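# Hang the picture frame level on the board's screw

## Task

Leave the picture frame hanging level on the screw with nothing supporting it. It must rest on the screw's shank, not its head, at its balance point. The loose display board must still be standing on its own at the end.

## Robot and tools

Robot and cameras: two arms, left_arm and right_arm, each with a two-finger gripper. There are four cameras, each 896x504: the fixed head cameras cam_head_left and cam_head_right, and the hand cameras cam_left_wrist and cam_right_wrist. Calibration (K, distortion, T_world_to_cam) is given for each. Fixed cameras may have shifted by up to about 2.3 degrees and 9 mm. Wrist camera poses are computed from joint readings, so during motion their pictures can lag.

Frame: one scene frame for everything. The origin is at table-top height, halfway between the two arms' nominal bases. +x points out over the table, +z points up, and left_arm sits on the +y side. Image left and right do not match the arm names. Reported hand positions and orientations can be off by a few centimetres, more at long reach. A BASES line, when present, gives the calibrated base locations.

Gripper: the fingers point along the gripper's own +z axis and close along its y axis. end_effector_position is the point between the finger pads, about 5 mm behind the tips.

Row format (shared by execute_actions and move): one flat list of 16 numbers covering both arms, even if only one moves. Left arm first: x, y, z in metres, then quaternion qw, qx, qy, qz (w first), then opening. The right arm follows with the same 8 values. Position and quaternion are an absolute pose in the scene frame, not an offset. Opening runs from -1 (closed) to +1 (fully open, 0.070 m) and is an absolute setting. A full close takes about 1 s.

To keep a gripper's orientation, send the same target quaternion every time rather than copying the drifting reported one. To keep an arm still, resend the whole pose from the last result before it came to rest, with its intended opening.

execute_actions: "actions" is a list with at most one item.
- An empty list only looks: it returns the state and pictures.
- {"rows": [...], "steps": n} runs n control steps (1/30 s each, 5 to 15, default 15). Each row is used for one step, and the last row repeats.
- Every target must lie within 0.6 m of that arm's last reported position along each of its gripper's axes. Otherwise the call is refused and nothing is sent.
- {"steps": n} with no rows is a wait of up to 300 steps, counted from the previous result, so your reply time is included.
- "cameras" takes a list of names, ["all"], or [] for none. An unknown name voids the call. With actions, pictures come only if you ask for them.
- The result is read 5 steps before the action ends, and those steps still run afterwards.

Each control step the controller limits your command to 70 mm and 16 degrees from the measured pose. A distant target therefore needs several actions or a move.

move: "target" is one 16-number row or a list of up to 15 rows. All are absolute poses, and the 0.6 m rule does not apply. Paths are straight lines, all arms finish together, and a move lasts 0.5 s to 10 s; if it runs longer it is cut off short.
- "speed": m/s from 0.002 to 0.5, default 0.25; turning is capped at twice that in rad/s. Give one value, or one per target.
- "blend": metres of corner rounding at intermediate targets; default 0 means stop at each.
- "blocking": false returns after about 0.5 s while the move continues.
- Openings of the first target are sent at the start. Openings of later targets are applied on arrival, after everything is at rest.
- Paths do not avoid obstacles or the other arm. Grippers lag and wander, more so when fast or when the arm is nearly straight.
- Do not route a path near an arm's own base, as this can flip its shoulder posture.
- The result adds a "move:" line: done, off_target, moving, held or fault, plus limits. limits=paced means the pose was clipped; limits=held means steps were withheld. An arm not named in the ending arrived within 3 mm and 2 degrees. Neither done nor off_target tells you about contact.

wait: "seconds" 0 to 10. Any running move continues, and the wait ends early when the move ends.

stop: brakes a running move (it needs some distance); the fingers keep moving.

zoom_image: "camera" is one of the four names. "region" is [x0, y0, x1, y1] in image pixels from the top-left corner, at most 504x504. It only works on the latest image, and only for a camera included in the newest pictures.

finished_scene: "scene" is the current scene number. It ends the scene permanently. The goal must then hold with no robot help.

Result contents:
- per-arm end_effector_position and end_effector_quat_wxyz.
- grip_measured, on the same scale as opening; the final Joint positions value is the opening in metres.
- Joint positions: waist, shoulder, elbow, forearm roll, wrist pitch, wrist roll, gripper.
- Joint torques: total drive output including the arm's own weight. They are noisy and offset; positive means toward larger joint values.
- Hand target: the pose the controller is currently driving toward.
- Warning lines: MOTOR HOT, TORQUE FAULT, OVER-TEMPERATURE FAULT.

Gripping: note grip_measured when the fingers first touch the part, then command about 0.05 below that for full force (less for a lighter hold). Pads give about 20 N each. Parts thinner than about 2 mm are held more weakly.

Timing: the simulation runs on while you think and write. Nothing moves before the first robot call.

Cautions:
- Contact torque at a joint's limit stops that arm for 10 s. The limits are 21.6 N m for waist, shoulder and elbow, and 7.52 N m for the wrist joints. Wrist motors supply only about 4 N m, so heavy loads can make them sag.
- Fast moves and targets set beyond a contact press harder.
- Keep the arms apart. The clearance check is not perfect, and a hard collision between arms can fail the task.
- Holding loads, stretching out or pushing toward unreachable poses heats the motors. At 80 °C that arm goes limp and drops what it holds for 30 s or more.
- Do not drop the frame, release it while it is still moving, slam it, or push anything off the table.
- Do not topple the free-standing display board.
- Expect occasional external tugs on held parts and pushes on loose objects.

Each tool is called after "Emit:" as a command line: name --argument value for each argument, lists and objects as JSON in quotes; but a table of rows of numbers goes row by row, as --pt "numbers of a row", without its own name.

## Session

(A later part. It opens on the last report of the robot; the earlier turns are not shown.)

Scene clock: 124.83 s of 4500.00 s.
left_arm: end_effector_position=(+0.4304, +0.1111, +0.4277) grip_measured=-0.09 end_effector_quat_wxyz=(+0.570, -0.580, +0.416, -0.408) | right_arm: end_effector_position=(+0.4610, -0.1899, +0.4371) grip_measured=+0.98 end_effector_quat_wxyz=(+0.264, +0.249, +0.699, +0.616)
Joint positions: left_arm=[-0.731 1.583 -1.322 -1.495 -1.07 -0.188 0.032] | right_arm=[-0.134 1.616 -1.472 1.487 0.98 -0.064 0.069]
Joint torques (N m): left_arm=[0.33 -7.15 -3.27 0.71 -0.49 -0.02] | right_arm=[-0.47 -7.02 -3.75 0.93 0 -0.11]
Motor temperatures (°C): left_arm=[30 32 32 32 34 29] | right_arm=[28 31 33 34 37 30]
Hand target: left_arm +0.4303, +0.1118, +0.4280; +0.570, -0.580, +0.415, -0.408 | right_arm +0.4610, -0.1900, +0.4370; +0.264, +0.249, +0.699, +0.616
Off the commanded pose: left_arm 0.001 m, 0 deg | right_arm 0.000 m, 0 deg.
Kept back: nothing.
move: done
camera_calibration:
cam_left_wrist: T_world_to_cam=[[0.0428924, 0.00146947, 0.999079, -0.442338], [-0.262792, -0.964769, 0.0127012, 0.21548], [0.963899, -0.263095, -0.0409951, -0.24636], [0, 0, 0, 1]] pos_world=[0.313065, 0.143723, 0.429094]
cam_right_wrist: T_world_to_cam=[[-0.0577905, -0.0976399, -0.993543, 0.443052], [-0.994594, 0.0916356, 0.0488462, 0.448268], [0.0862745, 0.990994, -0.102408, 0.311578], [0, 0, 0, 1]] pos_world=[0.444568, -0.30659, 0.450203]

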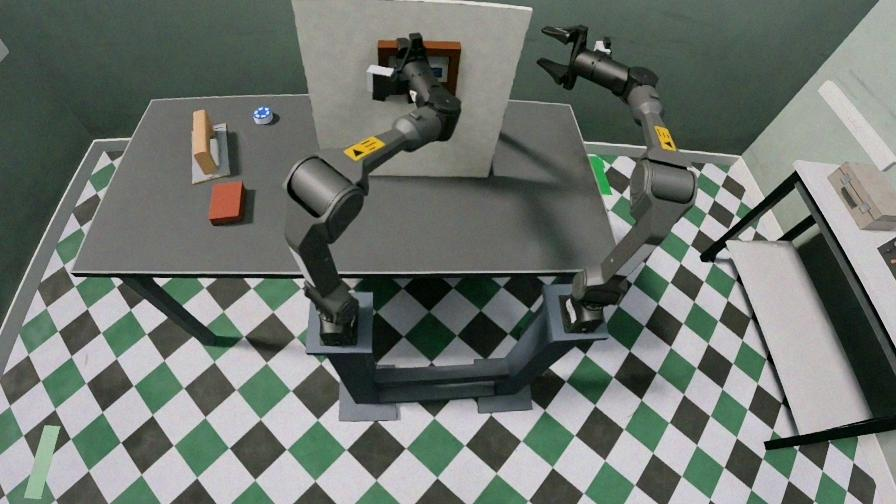

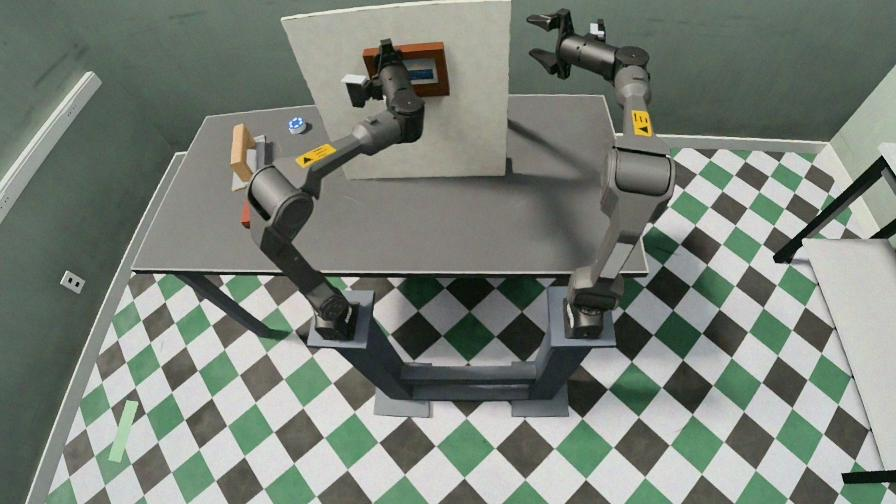

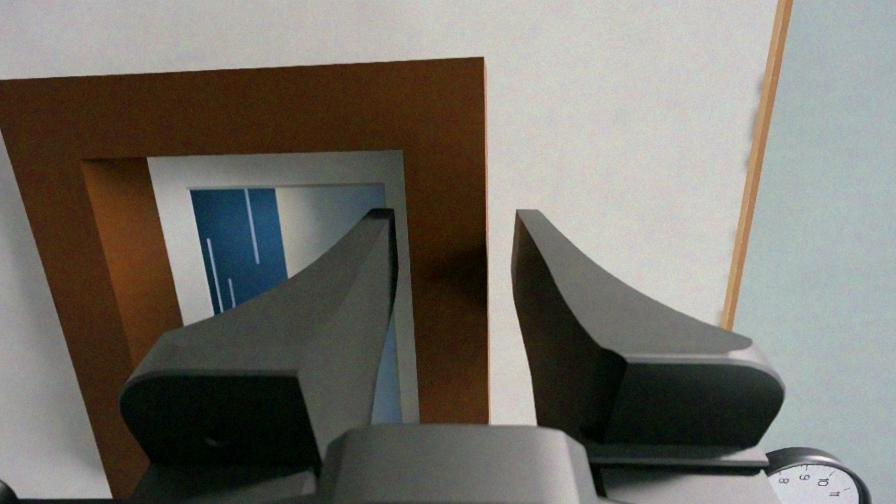

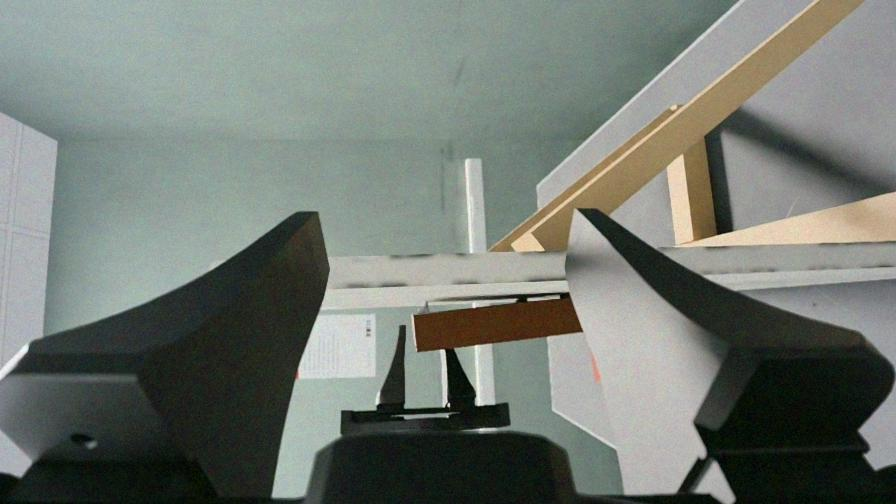

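Emit:
move --target '[0.4303, 0.1118, 0.4318, 0.57027, -0.58032, 0.4147, -0.40752, -0.09, 0.461, -0.19, 0.437, 0.264, 0.249, 0.699, 0.616, 1]' --speed 0.01 --cameras '["cam_head_left", "cam_head_right", "cam_left_wrist", "cam_right_wrist"]'

Emit:
zoom_image --camera "cam_head_left" --region '[360, 20, 480, 110]'

Emit:
zoom_image --camera "cam_head_right" --region '[350, 25, 470, 115]'

Scene clock: 126.83 s of 4500.00 s.
left_arm: end_effector_position=(+0.4303, +0.1119, +0.4318) grip_measured=-0.09 end_effector_quat_wxyz=(+0.570, -0.580, +0.415, -0.407) | right_arm: end_effector_position=(+0.4610, -0.1899, +0.4371) grip_measured=+0.98 end_effector_quat_wxyz=(+0.264, +0.249, +0.699, +0.616)
Joint positions: left_arm=[-0.73 1.582 -1.336 -1.503 -1.07 -0.171 0.032] | right_arm=[-0.134 1.616 -1.472 1.487 0.98 -0.064 0.069]
Joint torques (N m): left_arm=[0.38 -6.99 -3.26 0.72 -0.15 0.03] | right_arm=[-0.47 -7.02 -3.77 0.92 -0.01 -0.1]
Motor temperatures (°C): left_arm=[30 32 32 32 34 29] | right_arm=[28 31 33 34 37 30]
Hand target: left_arm +0.4303, +0.1118, +0.4318; +0.570, -0.580, +0.415, -0.408 | right_arm +0.4610, -0.1900, +0.4370; +0.264, +0.249, +0.699, +0.616
Off the commanded pose: left_arm 0.000 m, 0 deg | right_arm 0.000 m, 0 deg.
Kept back: nothing.
move: done
camera_calibration:
cam_left_wrist: T_world_to_cam=[[0.0422441, 0.00234424, 0.999105, -0.446269], [-0.260896, -0.965275, 0.013296, 0.21508], [0.964442, -0.261224, -0.0401656, -0.246707], [0, 0, 0, 1]] pos_world=[0.312901, 0.144212, 0.4331]
cam_right_wrist: T_world_to_cam=[[-0.0577905, -0.0976399, -0.993543, 0.443052], [-0.994594, 0.0916356, 0.0488462, 0.448268], [0.0862745, 0.990994, -0.102408, 0.311578], [0, 0, 0, 1]] pos_world=[0.444568, -0.30659, 0.450203]

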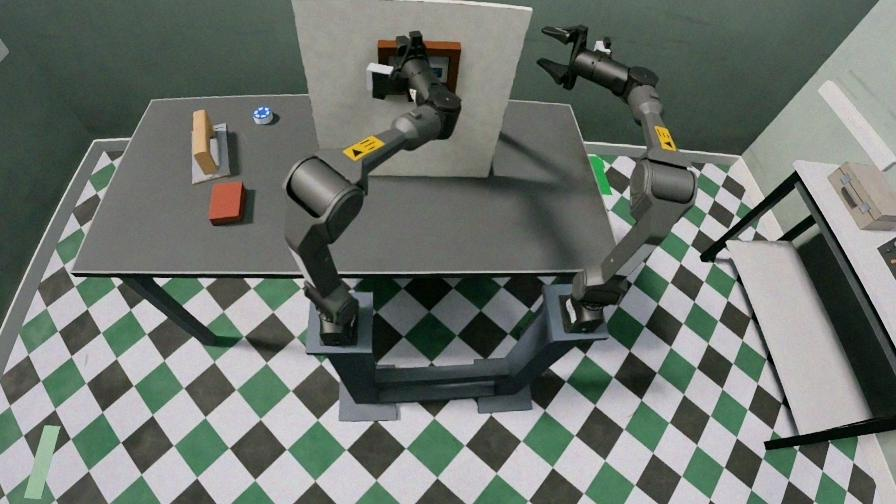

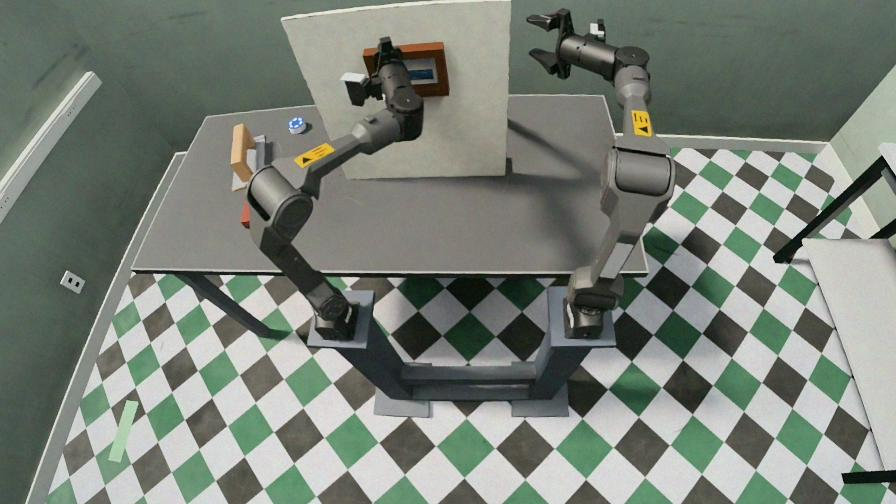

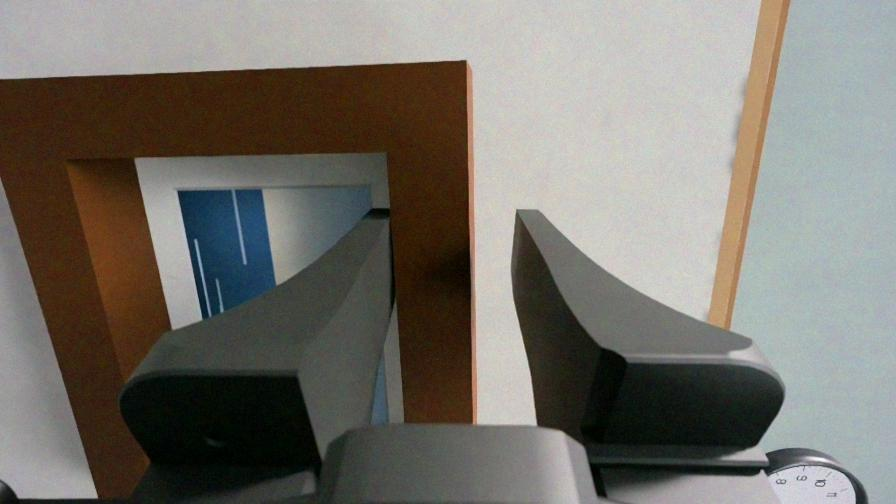

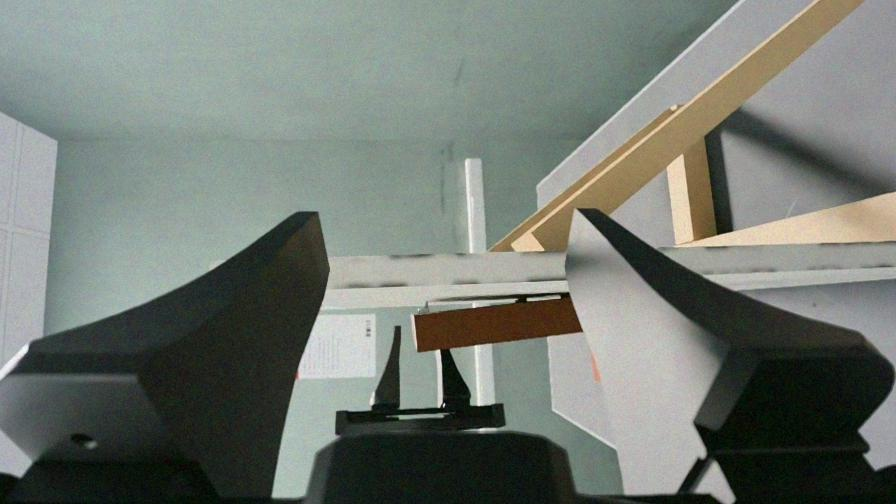

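Scaled by 4.200 from the camera's 896x504 image, which has a finer 1280x720 frame.

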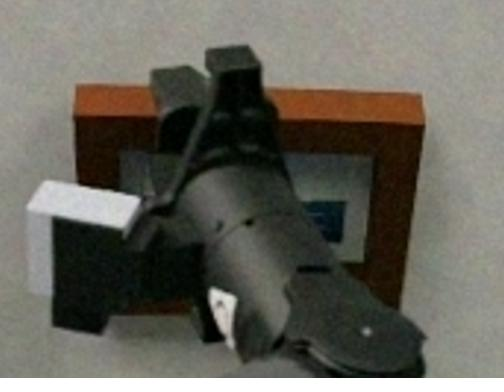

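Scaled by 4.200 from the camera's 896x504 image, which has a finer 1280x720 frame.

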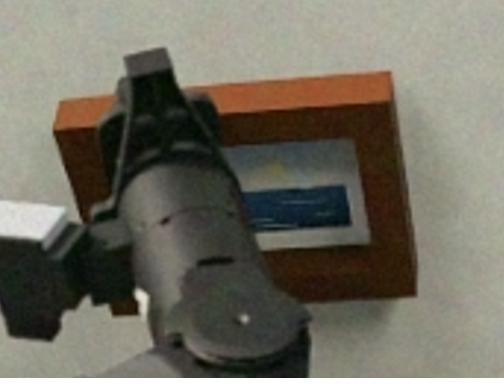

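Emit:
move --target '[0.4303, 0.1118, 0.4331, 0.57027, -0.58032, 0.4147, -0.40752, -0.09, 0.461, -0.19, 0.437, 0.264, 0.249, 0.699, 0.616, 1]' --speed 0.01 --cameras '["cam_head_left", "cam_head_right", "cam_left_wrist"]'

Emit:
zoom_image --camera "cam_head_left" --region '[360, 20, 480, 110]'

Emit:
zoom_image --camera "cam_head_right" --region '[350, 25, 470, 115]'

Scene clock: 127.83 s of 4500.00 s.
left_arm: end_effector_position=(+0.4304, +0.1117, +0.4326) grip_measured=-0.09 end_effector_quat_wxyz=(+0.570, -0.580, +0.415, -0.407) | right_arm: end_effector_position=(+0.4610, -0.1899, +0.4371) grip_measured=+0.98 end_effector_quat_wxyz=(+0.264, +0.249, +0.699, +0.616)
Joint positions: left_arm=[-0.73 1.582 -1.34 -1.506 -1.069 -0.166 0.032] | right_arm=[-0.134 1.616 -1.472 1.487 0.98 -0.064 0.069]
Joint torques (N m): left_arm=[0.21 -7 -3.52 0.75 -0.15 0.07] | right_arm=[-0.47 -7.02 -3.75 0.92 -0.01 -0.09]
Motor temperatures (°C): left_arm=[30 32 32 32 34 29] | right_arm=[28 31 33 34 37 30]
Hand target: left_arm +0.4303, +0.1118, +0.4331; +0.570, -0.580, +0.415, -0.408 | right_arm +0.4610, -0.1900, +0.4370; +0.264, +0.249, +0.699, +0.616
Off the commanded pose: left_arm 0.000 m, 0 deg | right_arm 0.000 m, 0 deg.
Kept back: nothing.
move: done
camera_calibration:
cam_left_wrist: T_world_to_cam=[[0.0428917, 0.00239497, 0.999077, -0.447402], [-0.261382, -0.965141, 0.0135351, 0.215033], [0.964282, -0.261721, -0.0407705, -0.24641], [0, 0, 0, 1]] pos_world=[0.313004, 0.144118, 0.434033]
Images, in order (width x height): cam_head_left 896x504, cam_head_right 896x504, cam_left_wrist 896x504.

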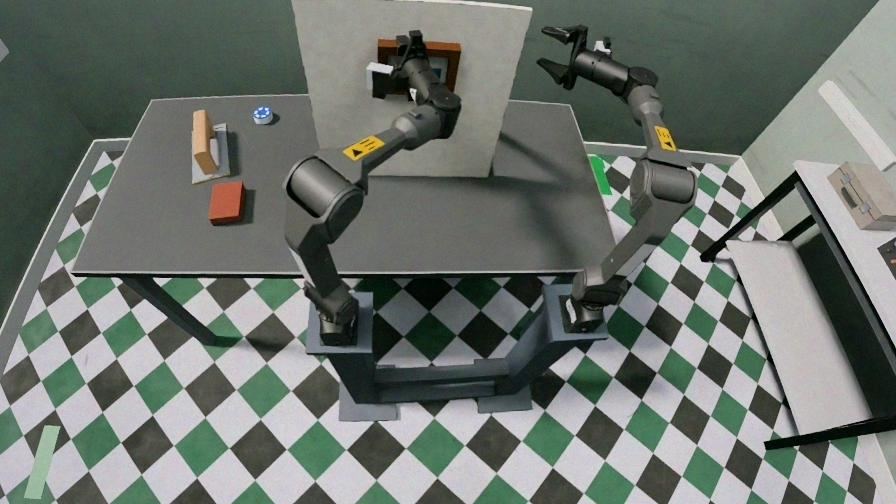

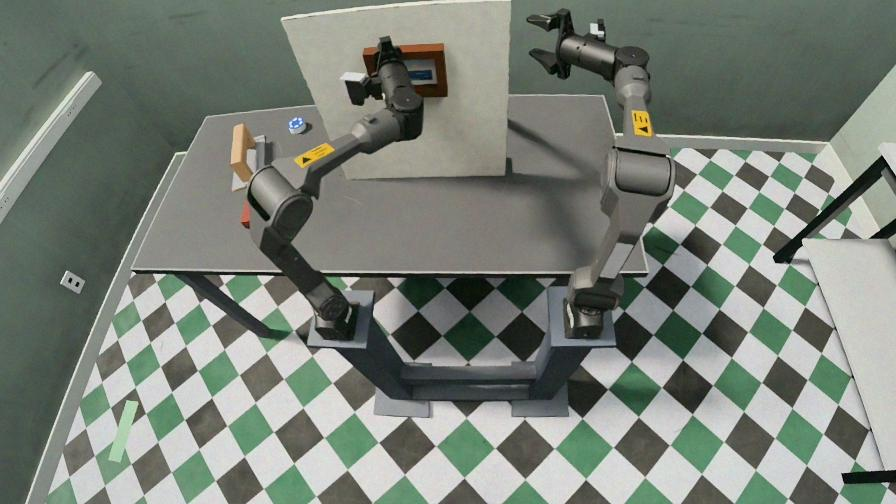

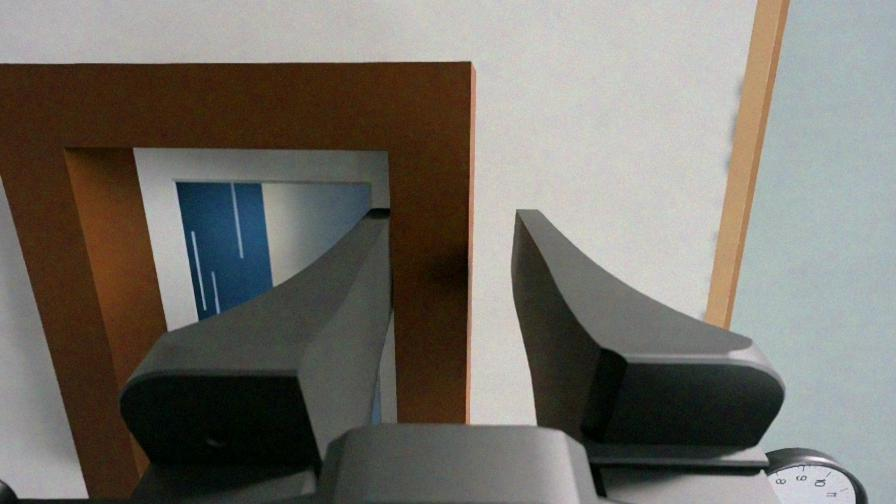

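Scaled by 4.200 from the camera's 896x504 image, which has a finer 1280x720 frame.

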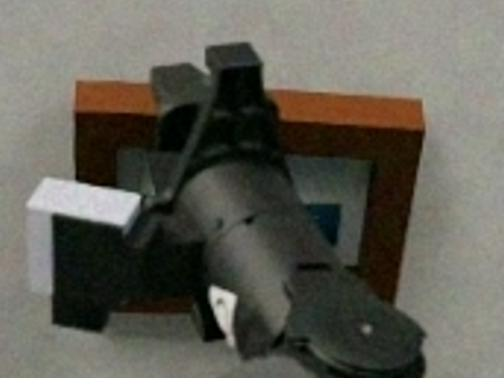

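Scaled by 4.200 from the camera's 896x504 image, which has a finer 1280x720 frame.

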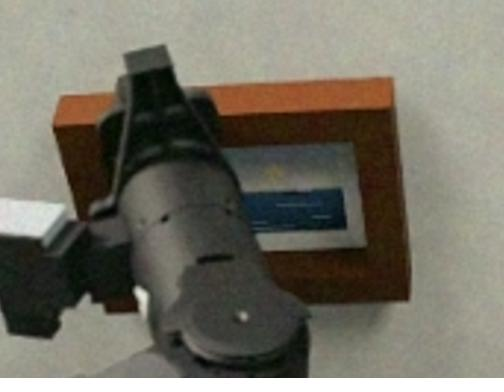

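Emit:
move --target '[0.4303, 0.1118, 0.4287, 0.57027, -0.58032, 0.4147, -0.40752, -0.09, 0.461, -0.19, 0.437, 0.264, 0.249, 0.699, 0.616, 1]' --speed 0.01

Scene clock: 129.83 s of 4500.00 s.
left_arm: end_effector_position=(+0.4302, +0.1118, +0.4289) grip_measured=-0.09 end_effector_quat_wxyz=(+0.570, -0.580, +0.415, -0.408) | right_arm: end_effector_position=(+0.4610, -0.1899, +0.4371) grip_measured=+0.98 end_effector_quat_wxyz=(+0.264, +0.249, +0.699, +0.616)
Joint positions: left_arm=[-0.73 1.582 -1.324 -1.497 -1.07 -0.185 0.032] | right_arm=[-0.134 1.616 -1.472 1.487 0.98 -0.064 0.069]
Joint torques (N m): left_arm=[0 -5.71 -2.48 0.92 -0.51 -0.06] | right_arm=[-0.47 -6.98 -3.74 0.92 -0.03 -0.08]
Motor temperatures (°C): left_arm=[30 32 32 32 34 29] | right_arm=[28 31 32 34 37 30]
Hand target: left_arm +0.4303, +0.1118, +0.4287; +0.570, -0.580, +0.415, -0.408 | right_arm +0.4610, -0.1900, +0.4370; +0.264, +0.249, +0.699, +0.616
Off the commanded pose: left_arm 0.000 m, 0 deg | right_arm 0.000 m, 0 deg.
Kept back: nothing.
move: done
camera_calibration:
cam_left_wrist: T_world_to_cam=[[0.0417757, 0.00298206, 0.999123, -0.443294], [-0.261714, -0.965046, 0.0138233, 0.215164], [0.964241, -0.262062, -0.039535, -0.246819], [0, 0, 0, 1]] pos_world=[0.312824, 0.144283, 0.430173]
cam_right_wrist: T_world_to_cam=[[-0.0577905, -0.0976399, -0.993543, 0.443052], [-0.994594, 0.0916356, 0.0488462, 0.448268], [0.0862745, 0.990994, -0.102408, 0.311578], [0, 0, 0, 1]] pos_world=[0.444568, -0.30659, 0.450203]

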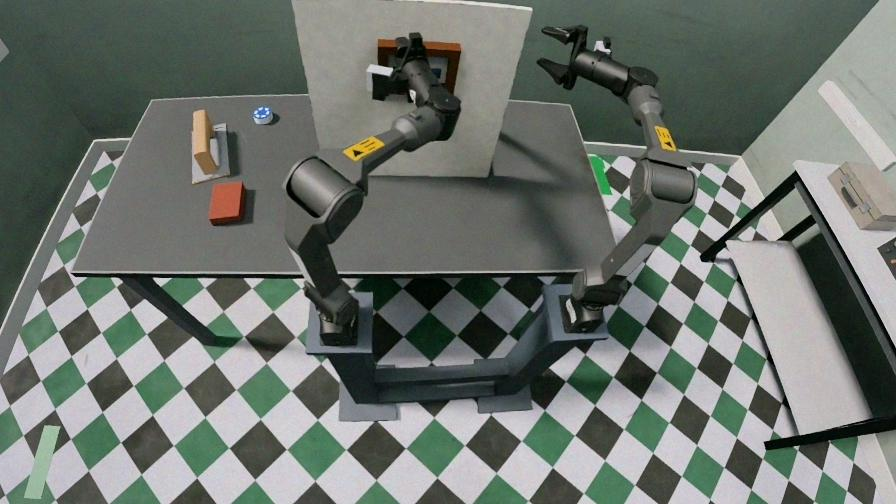

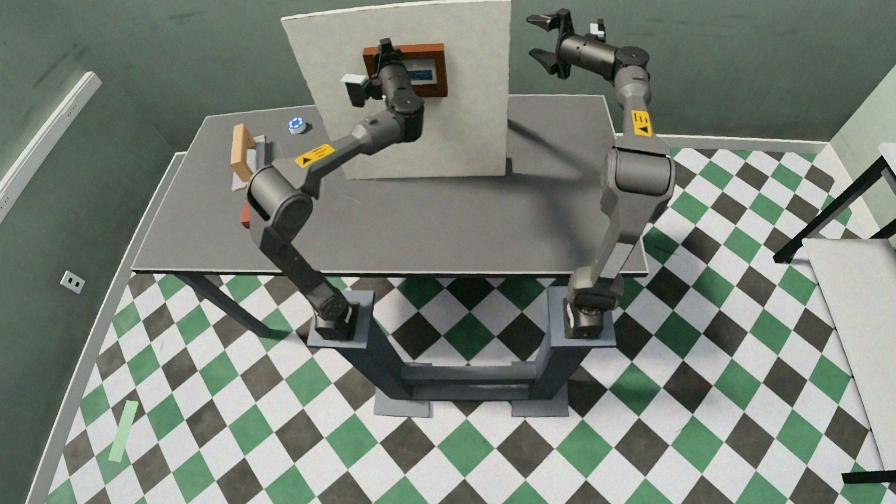

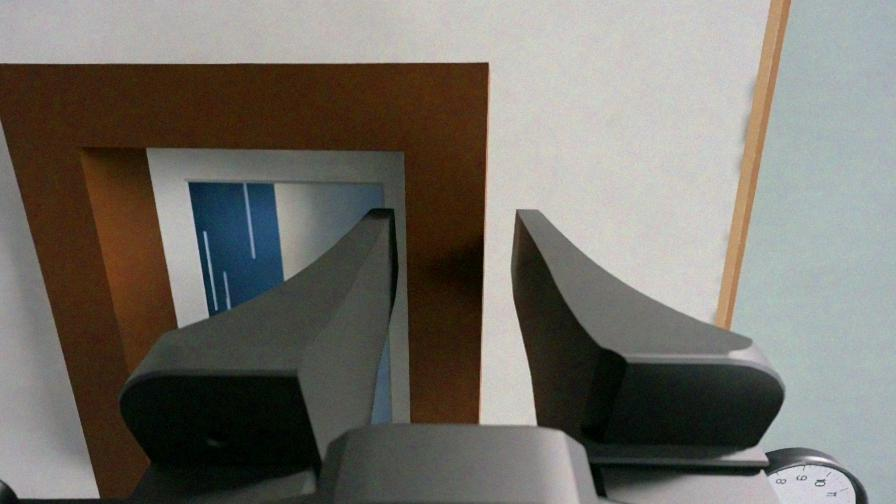

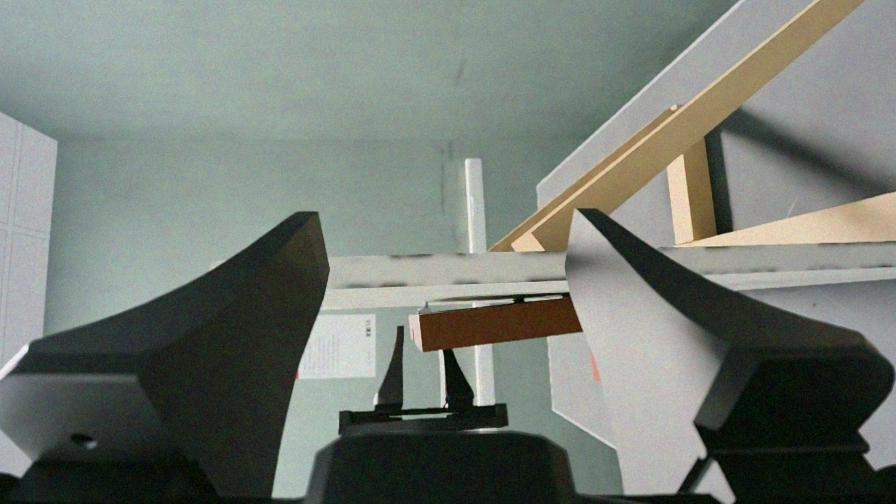

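Emit:
zoom_image --camera "cam_left_wrist" --region '[330, 40, 580, 440]'

Emit:
zoom_image --camera "cam_head_left" --region '[355, 20, 485, 120]'

Emit:
zoom_image --camera "cam_head_right" --region '[345, 25, 475, 125]'

Emit:
zoom_image --camera "cam_right_wrist" --region '[370, 230, 610, 365]'

Scaled by 1.260 from the camera's 896x504 image, which has a finer 1280x720 frame.

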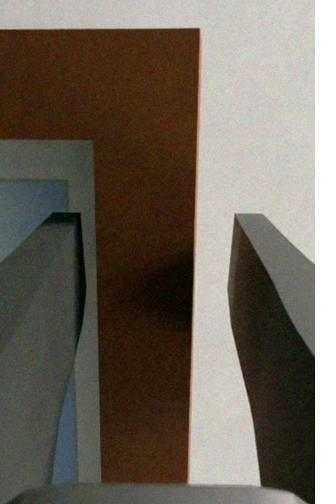

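Scaled by 3.877 from the camera's 896x504 image, which has a finer 1280x720 frame.

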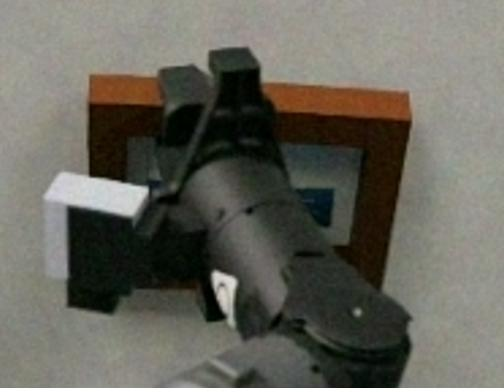

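Scaled by 3.877 from the camera's 896x504 image, which has a finer 1280x720 frame.

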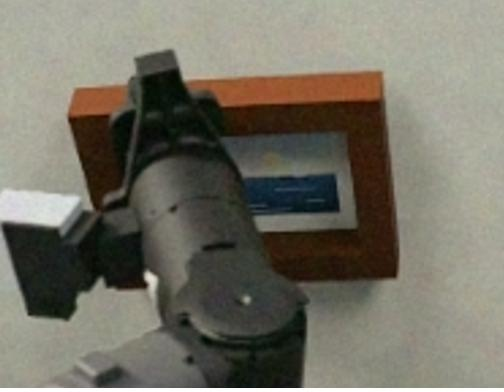

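Scaled by 2.100 from the camera's 896x504 image, which has a finer 1280x720 frame.

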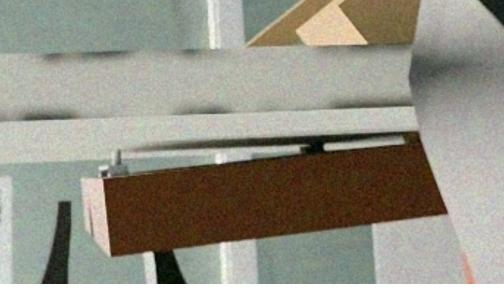

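Emit:
zoom_image --camera "cam_head_left" --region '[280, 0, 420, 60]'

Emit:
zoom_image --camera "cam_head_left" --region '[420, 0, 560, 60]'

Emit:
zoom_image --camera "cam_head_right" --region '[270, 0, 410, 60]'

Emit:
zoom_image --camera "cam_head_right" --region '[400, 0, 540, 60]'

Emit:
zoom_image --camera "cam_head_left" --region '[350, 130, 510, 200]'

Emit:
zoom_image --camera "cam_head_right" --region '[330, 130, 530, 200]'

Scaled by 3.600 from the camera's 896x504 image, which has a finer 1280x720 frame.

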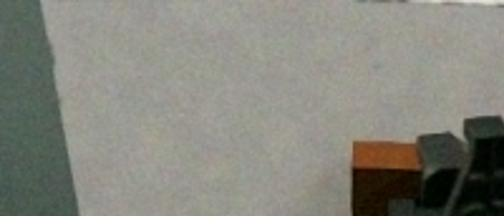

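Scaled by 3.600 from the camera's 896x504 image, which has a finer 1280x720 frame.

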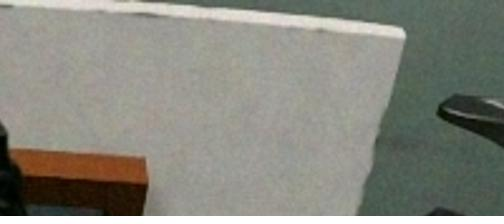

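Scaled by 3.600 from the camera's 896x504 image, which has a finer 1280x720 frame.

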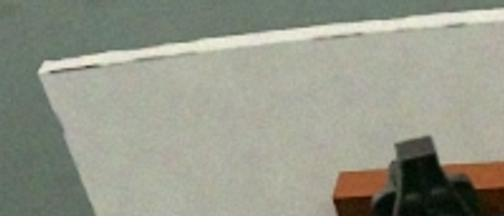

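Scaled by 3.600 from the camera's 896x504 image, which has a finer 1280x720 frame.

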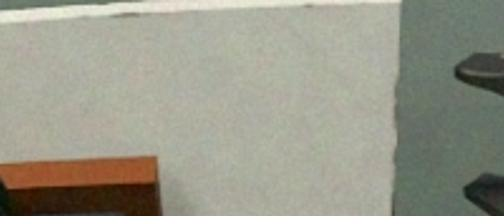

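Scaled by 3.150 from the camera's 896x504 image, which has a finer 1280x720 frame.

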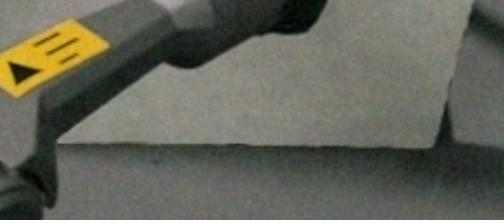

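Scaled by 2.520 from the camera's 896x504 image, which has a finer 1280x720 frame.

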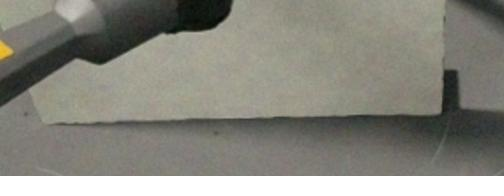

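Emit:
zoom_image --camera "cam_left_wrist" --region '[690, 0, 810, 120]'

Emit:
zoom_image --camera "cam_left_wrist" --region '[690, 220, 810, 340]'

Emit:
zoom_image --camera "cam_left_wrist" --region '[0, 60, 120, 180]'

Emit:
zoom_image --camera "cam_left_wrist" --region '[0, 384, 120, 504]'

Emit:
zoom_image --camera "cam_left_wrist" --region '[430, 40, 530, 140]'

Emit:
zoom_image --camera "cam_left_wrist" --region '[430, 340, 530, 440]'

Scaled by 4.200 from the camera's 896x504 image, which has a finer 1280x720 frame.

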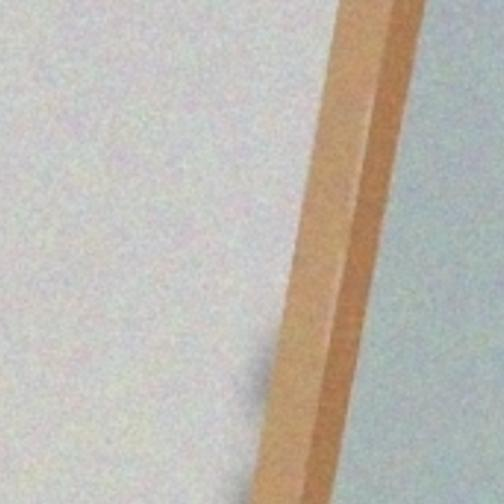

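Scaled by 4.200 from the camera's 896x504 image, which has a finer 1280x720 frame.

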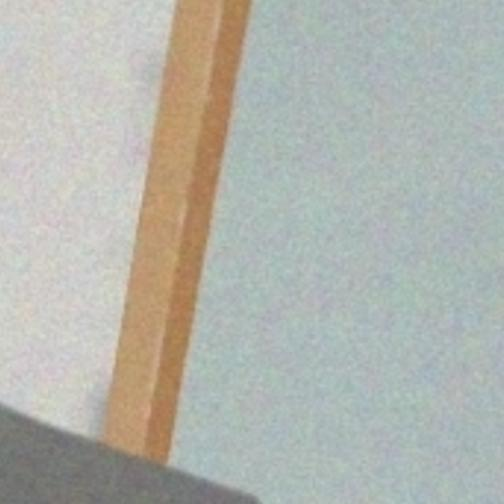

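Scaled by 4.200 from the camera's 896x504 image, which has a finer 1280x720 frame.

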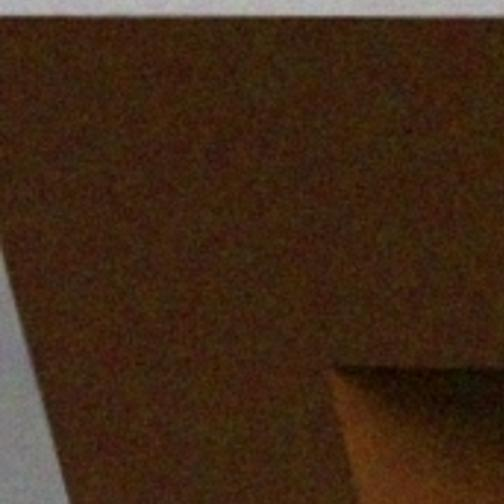

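Scaled by 4.200 from the camera's 896x504 image, which has a finer 1280x720 frame.

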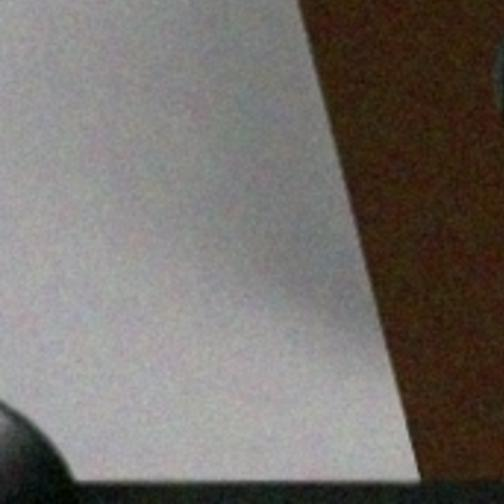

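Scaled by 5.040 from the camera's 896x504 image, which has a finer 1280x720 frame.

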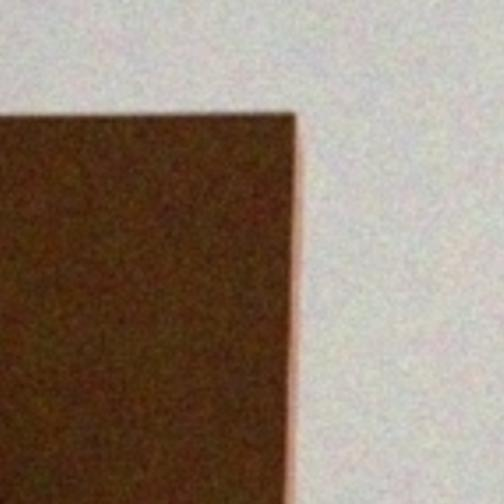

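Scaled by 5.040 from the camera's 896x504 image, which has a finer 1280x720 frame.

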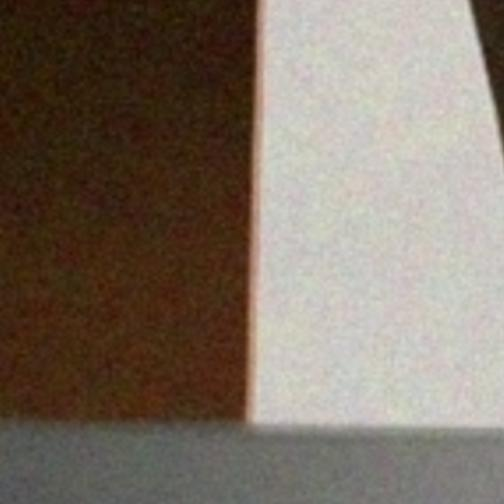

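Emit:
move --pt "0.4303 0.1118 0.4269 0.57027 -0.58032 0.4147 -0.40752 -0.09 0.461 -0.19 0.437 0.264 0.249 0.699 0.616 1" --pt "0.3703 0.0913 0.4269 0.57027 -0.58032 0.4147 -0.40752 -0.09 0.461 -0.19 0.437 0.264 0.249 0.699 0.616 1" --speed '[0.01, 0.04]' --blend 0.001

Scene clock: 149.33 s of 4500.00 s.
left_arm: end_effector_position=(+0.3703, +0.0916, +0.4272) grip_measured=-0.09 end_effector_quat_wxyz=(+0.559, -0.573, +0.429, -0.419) | right_arm: end_effector_position=(+0.4610, -0.1899, +0.4371) grip_measured=+0.98 end_effector_quat_wxyz=(+0.264, +0.249, +0.699, +0.616)
Joint positions: left_arm=[-0.926 1.461 -1.192 -1.53 -1.218 -0.186 0.032] | right_arm=[-0.134 1.616 -1.472 1.487 0.98 -0.064 0.069]
Joint torques (N m): left_arm=[0.18 -5.2 -2.83 0.82 -0.45 0.08] | right_arm=[-0.44 -6.96 -3.78 0.9 -0.05 -0.05]
Motor temperatures (°C): left_arm=[30 32 32 32 34 29] | right_arm=[28 31 32 34 37 30]
Hand target: left_arm +0.3706, +0.0915, +0.4269; +0.559, -0.574, +0.429, -0.419 | right_arm +0.4610, -0.1900, +0.4370; +0.264, +0.249, +0.699, +0.616
Off the commanded pose: left_arm 0.000 m, 3 deg | right_arm 0.000 m, 0 deg.
joint sent to its limit (left arm) — joint 5 (wrist pitch), lower limit.
Kept back: nothing.
move: off_target (left_arm); blend cut to 0.0009 m at target 1
camera_calibration:
cam_left_wrist: T_world_to_cam=[[0.0492652, 0.00388245, 0.998778, -0.441737], [-0.304296, -0.952394, 0.0187117, 0.192475], [0.951303, -0.304846, -0.0457385, -0.183118], [0, 0, 0, 1]] pos_world=[0.254532, 0.129204, 0.429221]
cam_right_wrist: T_world_to_cam=[[-0.0577905, -0.0976399, -0.993543, 0.443052], [-0.994594, 0.0916356, 0.0488462, 0.448268], [0.0862745, 0.990994, -0.102408, 0.311578], [0, 0, 0, 1]] pos_world=[0.444568, -0.30659, 0.450203]

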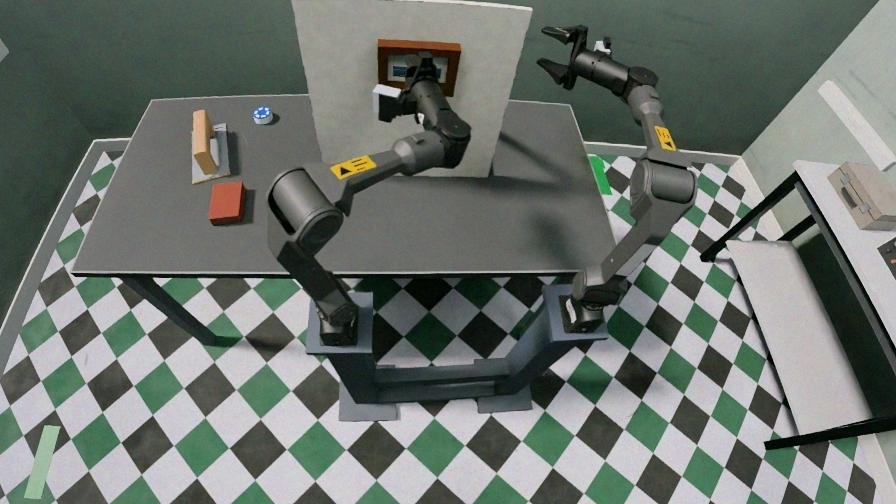

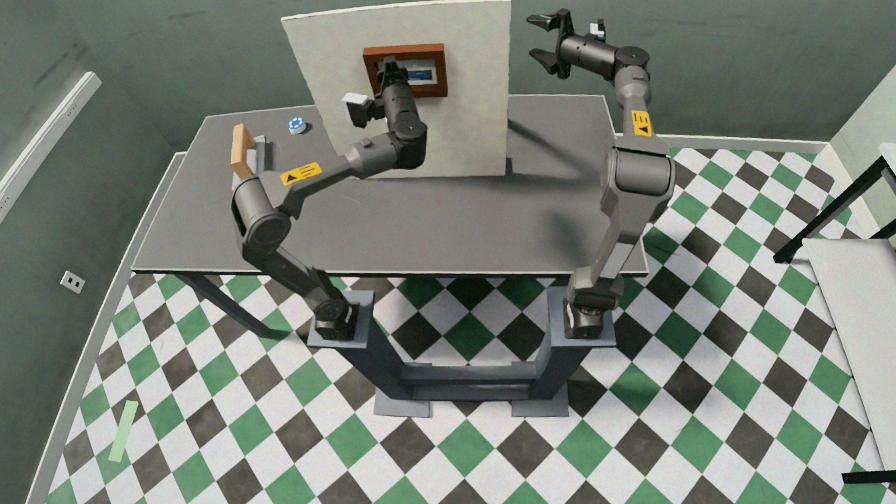

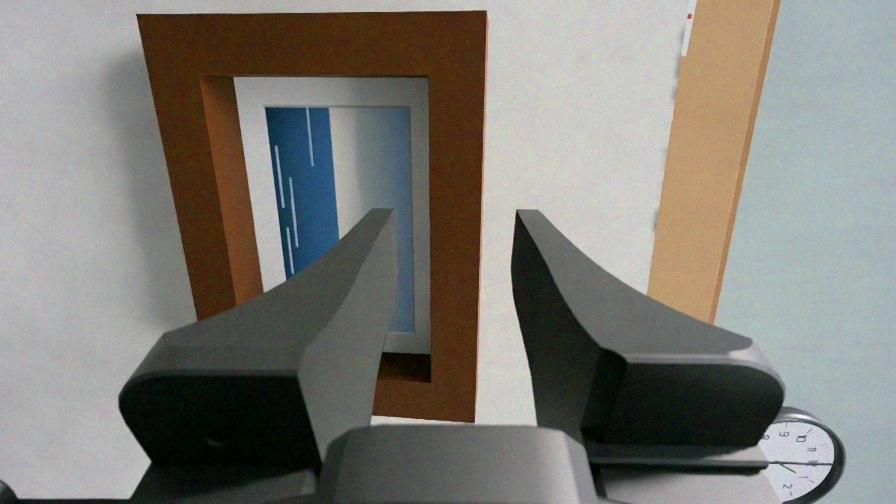

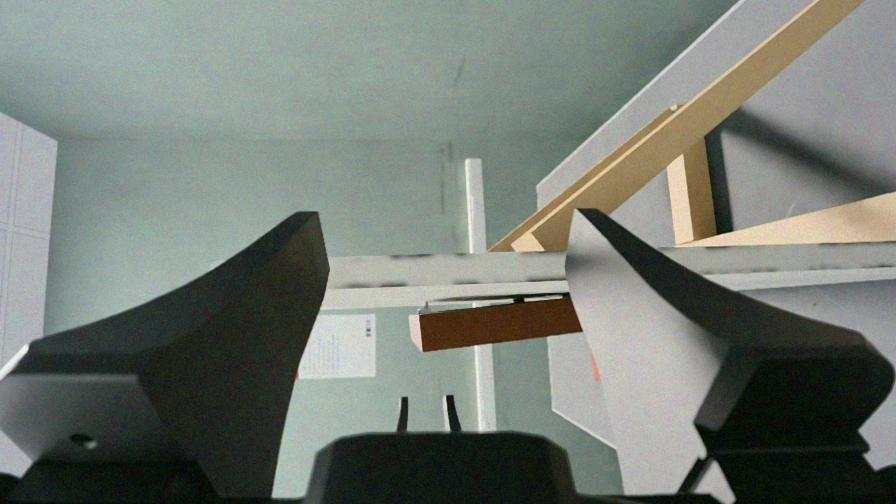

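Emit:
move --target '[0.32, 0.16, 0.50, 0.57027, -0.58032, 0.4147, -0.40752, -1, 0.461, -0.19, 0.437, 0.264, 0.249, 0.699, 0.616, 1]' --speed 0.12 --cameras '["cam_left_wrist", "cam_right_wrist"]'

Scene clock: 154.73 s of 4500.00 s.
left_arm: end_effector_position=(+0.3199, +0.1608, +0.5010) grip_measured=-1.00 end_effector_quat_wxyz=(+0.562, -0.569, +0.425, -0.423) | right_arm: end_effector_position=(+0.4610, -0.1899, +0.4371) grip_measured=+0.98 end_effector_quat_wxyz=(+0.264, +0.249, +0.699, +0.616)
Joint positions: left_arm=[-0.921 1.176 -1.226 -1.633 -1.217 0.147 0] | right_arm=[-0.134 1.616 -1.472 1.487 0.98 -0.064 0.069]
Joint torques (N m): left_arm=[0.22 -2.3 -2.18 0.74 -0.07 -0.11] | right_arm=[-0.44 -6.88 -3.76 0.89 -0.07 -0.02]
Motor temperatures (°C): left_arm=[29 32 32 32 34 29] | right_arm=[28 31 32 34 37 30]
Hand target: left_arm +0.3204, +0.1603, +0.5000; +0.563, -0.570, +0.426, -0.421 | right_arm +0.4610, -0.1900, +0.4370; +0.264, +0.249, +0.699, +0.616
Off the commanded pose: left_arm 0.001 m, 3 deg | right_arm 0.000 m, 0 deg.
joint sent to its limit (left arm) — joint 5 (wrist pitch), lower limit.
Kept back: nothing.
move: off_target (left_arm)
camera_calibration:
cam_left_wrist: T_world_to_cam=[[0.0344973, 0.00144458, 0.999404, -0.508421], [-0.304453, -0.952453, 0.0118858, 0.245187], [0.951902, -0.304682, -0.0324173, -0.117547], [0, 0, 0, 1]] pos_world=[0.20408, 0.19845, 0.501393]
cam_right_wrist: T_world_to_cam=[[-0.0577905, -0.0976399, -0.993543, 0.443052], [-0.994594, 0.0916356, 0.0488462, 0.448268], [0.0862745, 0.990994, -0.102408, 0.311578], [0, 0, 0, 1]] pos_world=[0.444568, -0.30659, 0.450203]
Images, in order (width x height): cam_left_wrist 896x504, cam_right_wrist 896x504.

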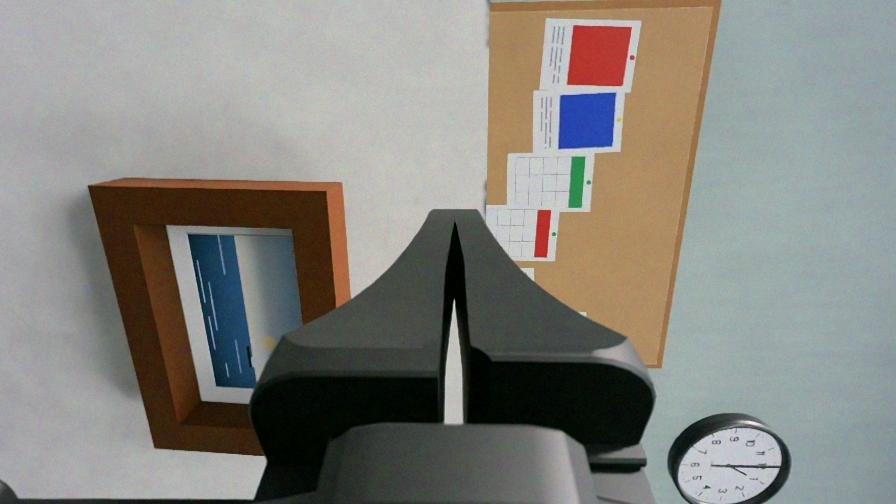

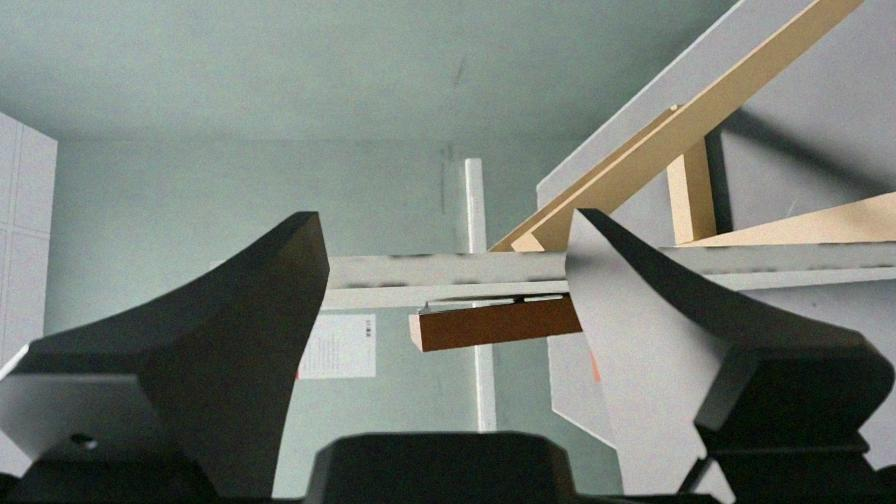

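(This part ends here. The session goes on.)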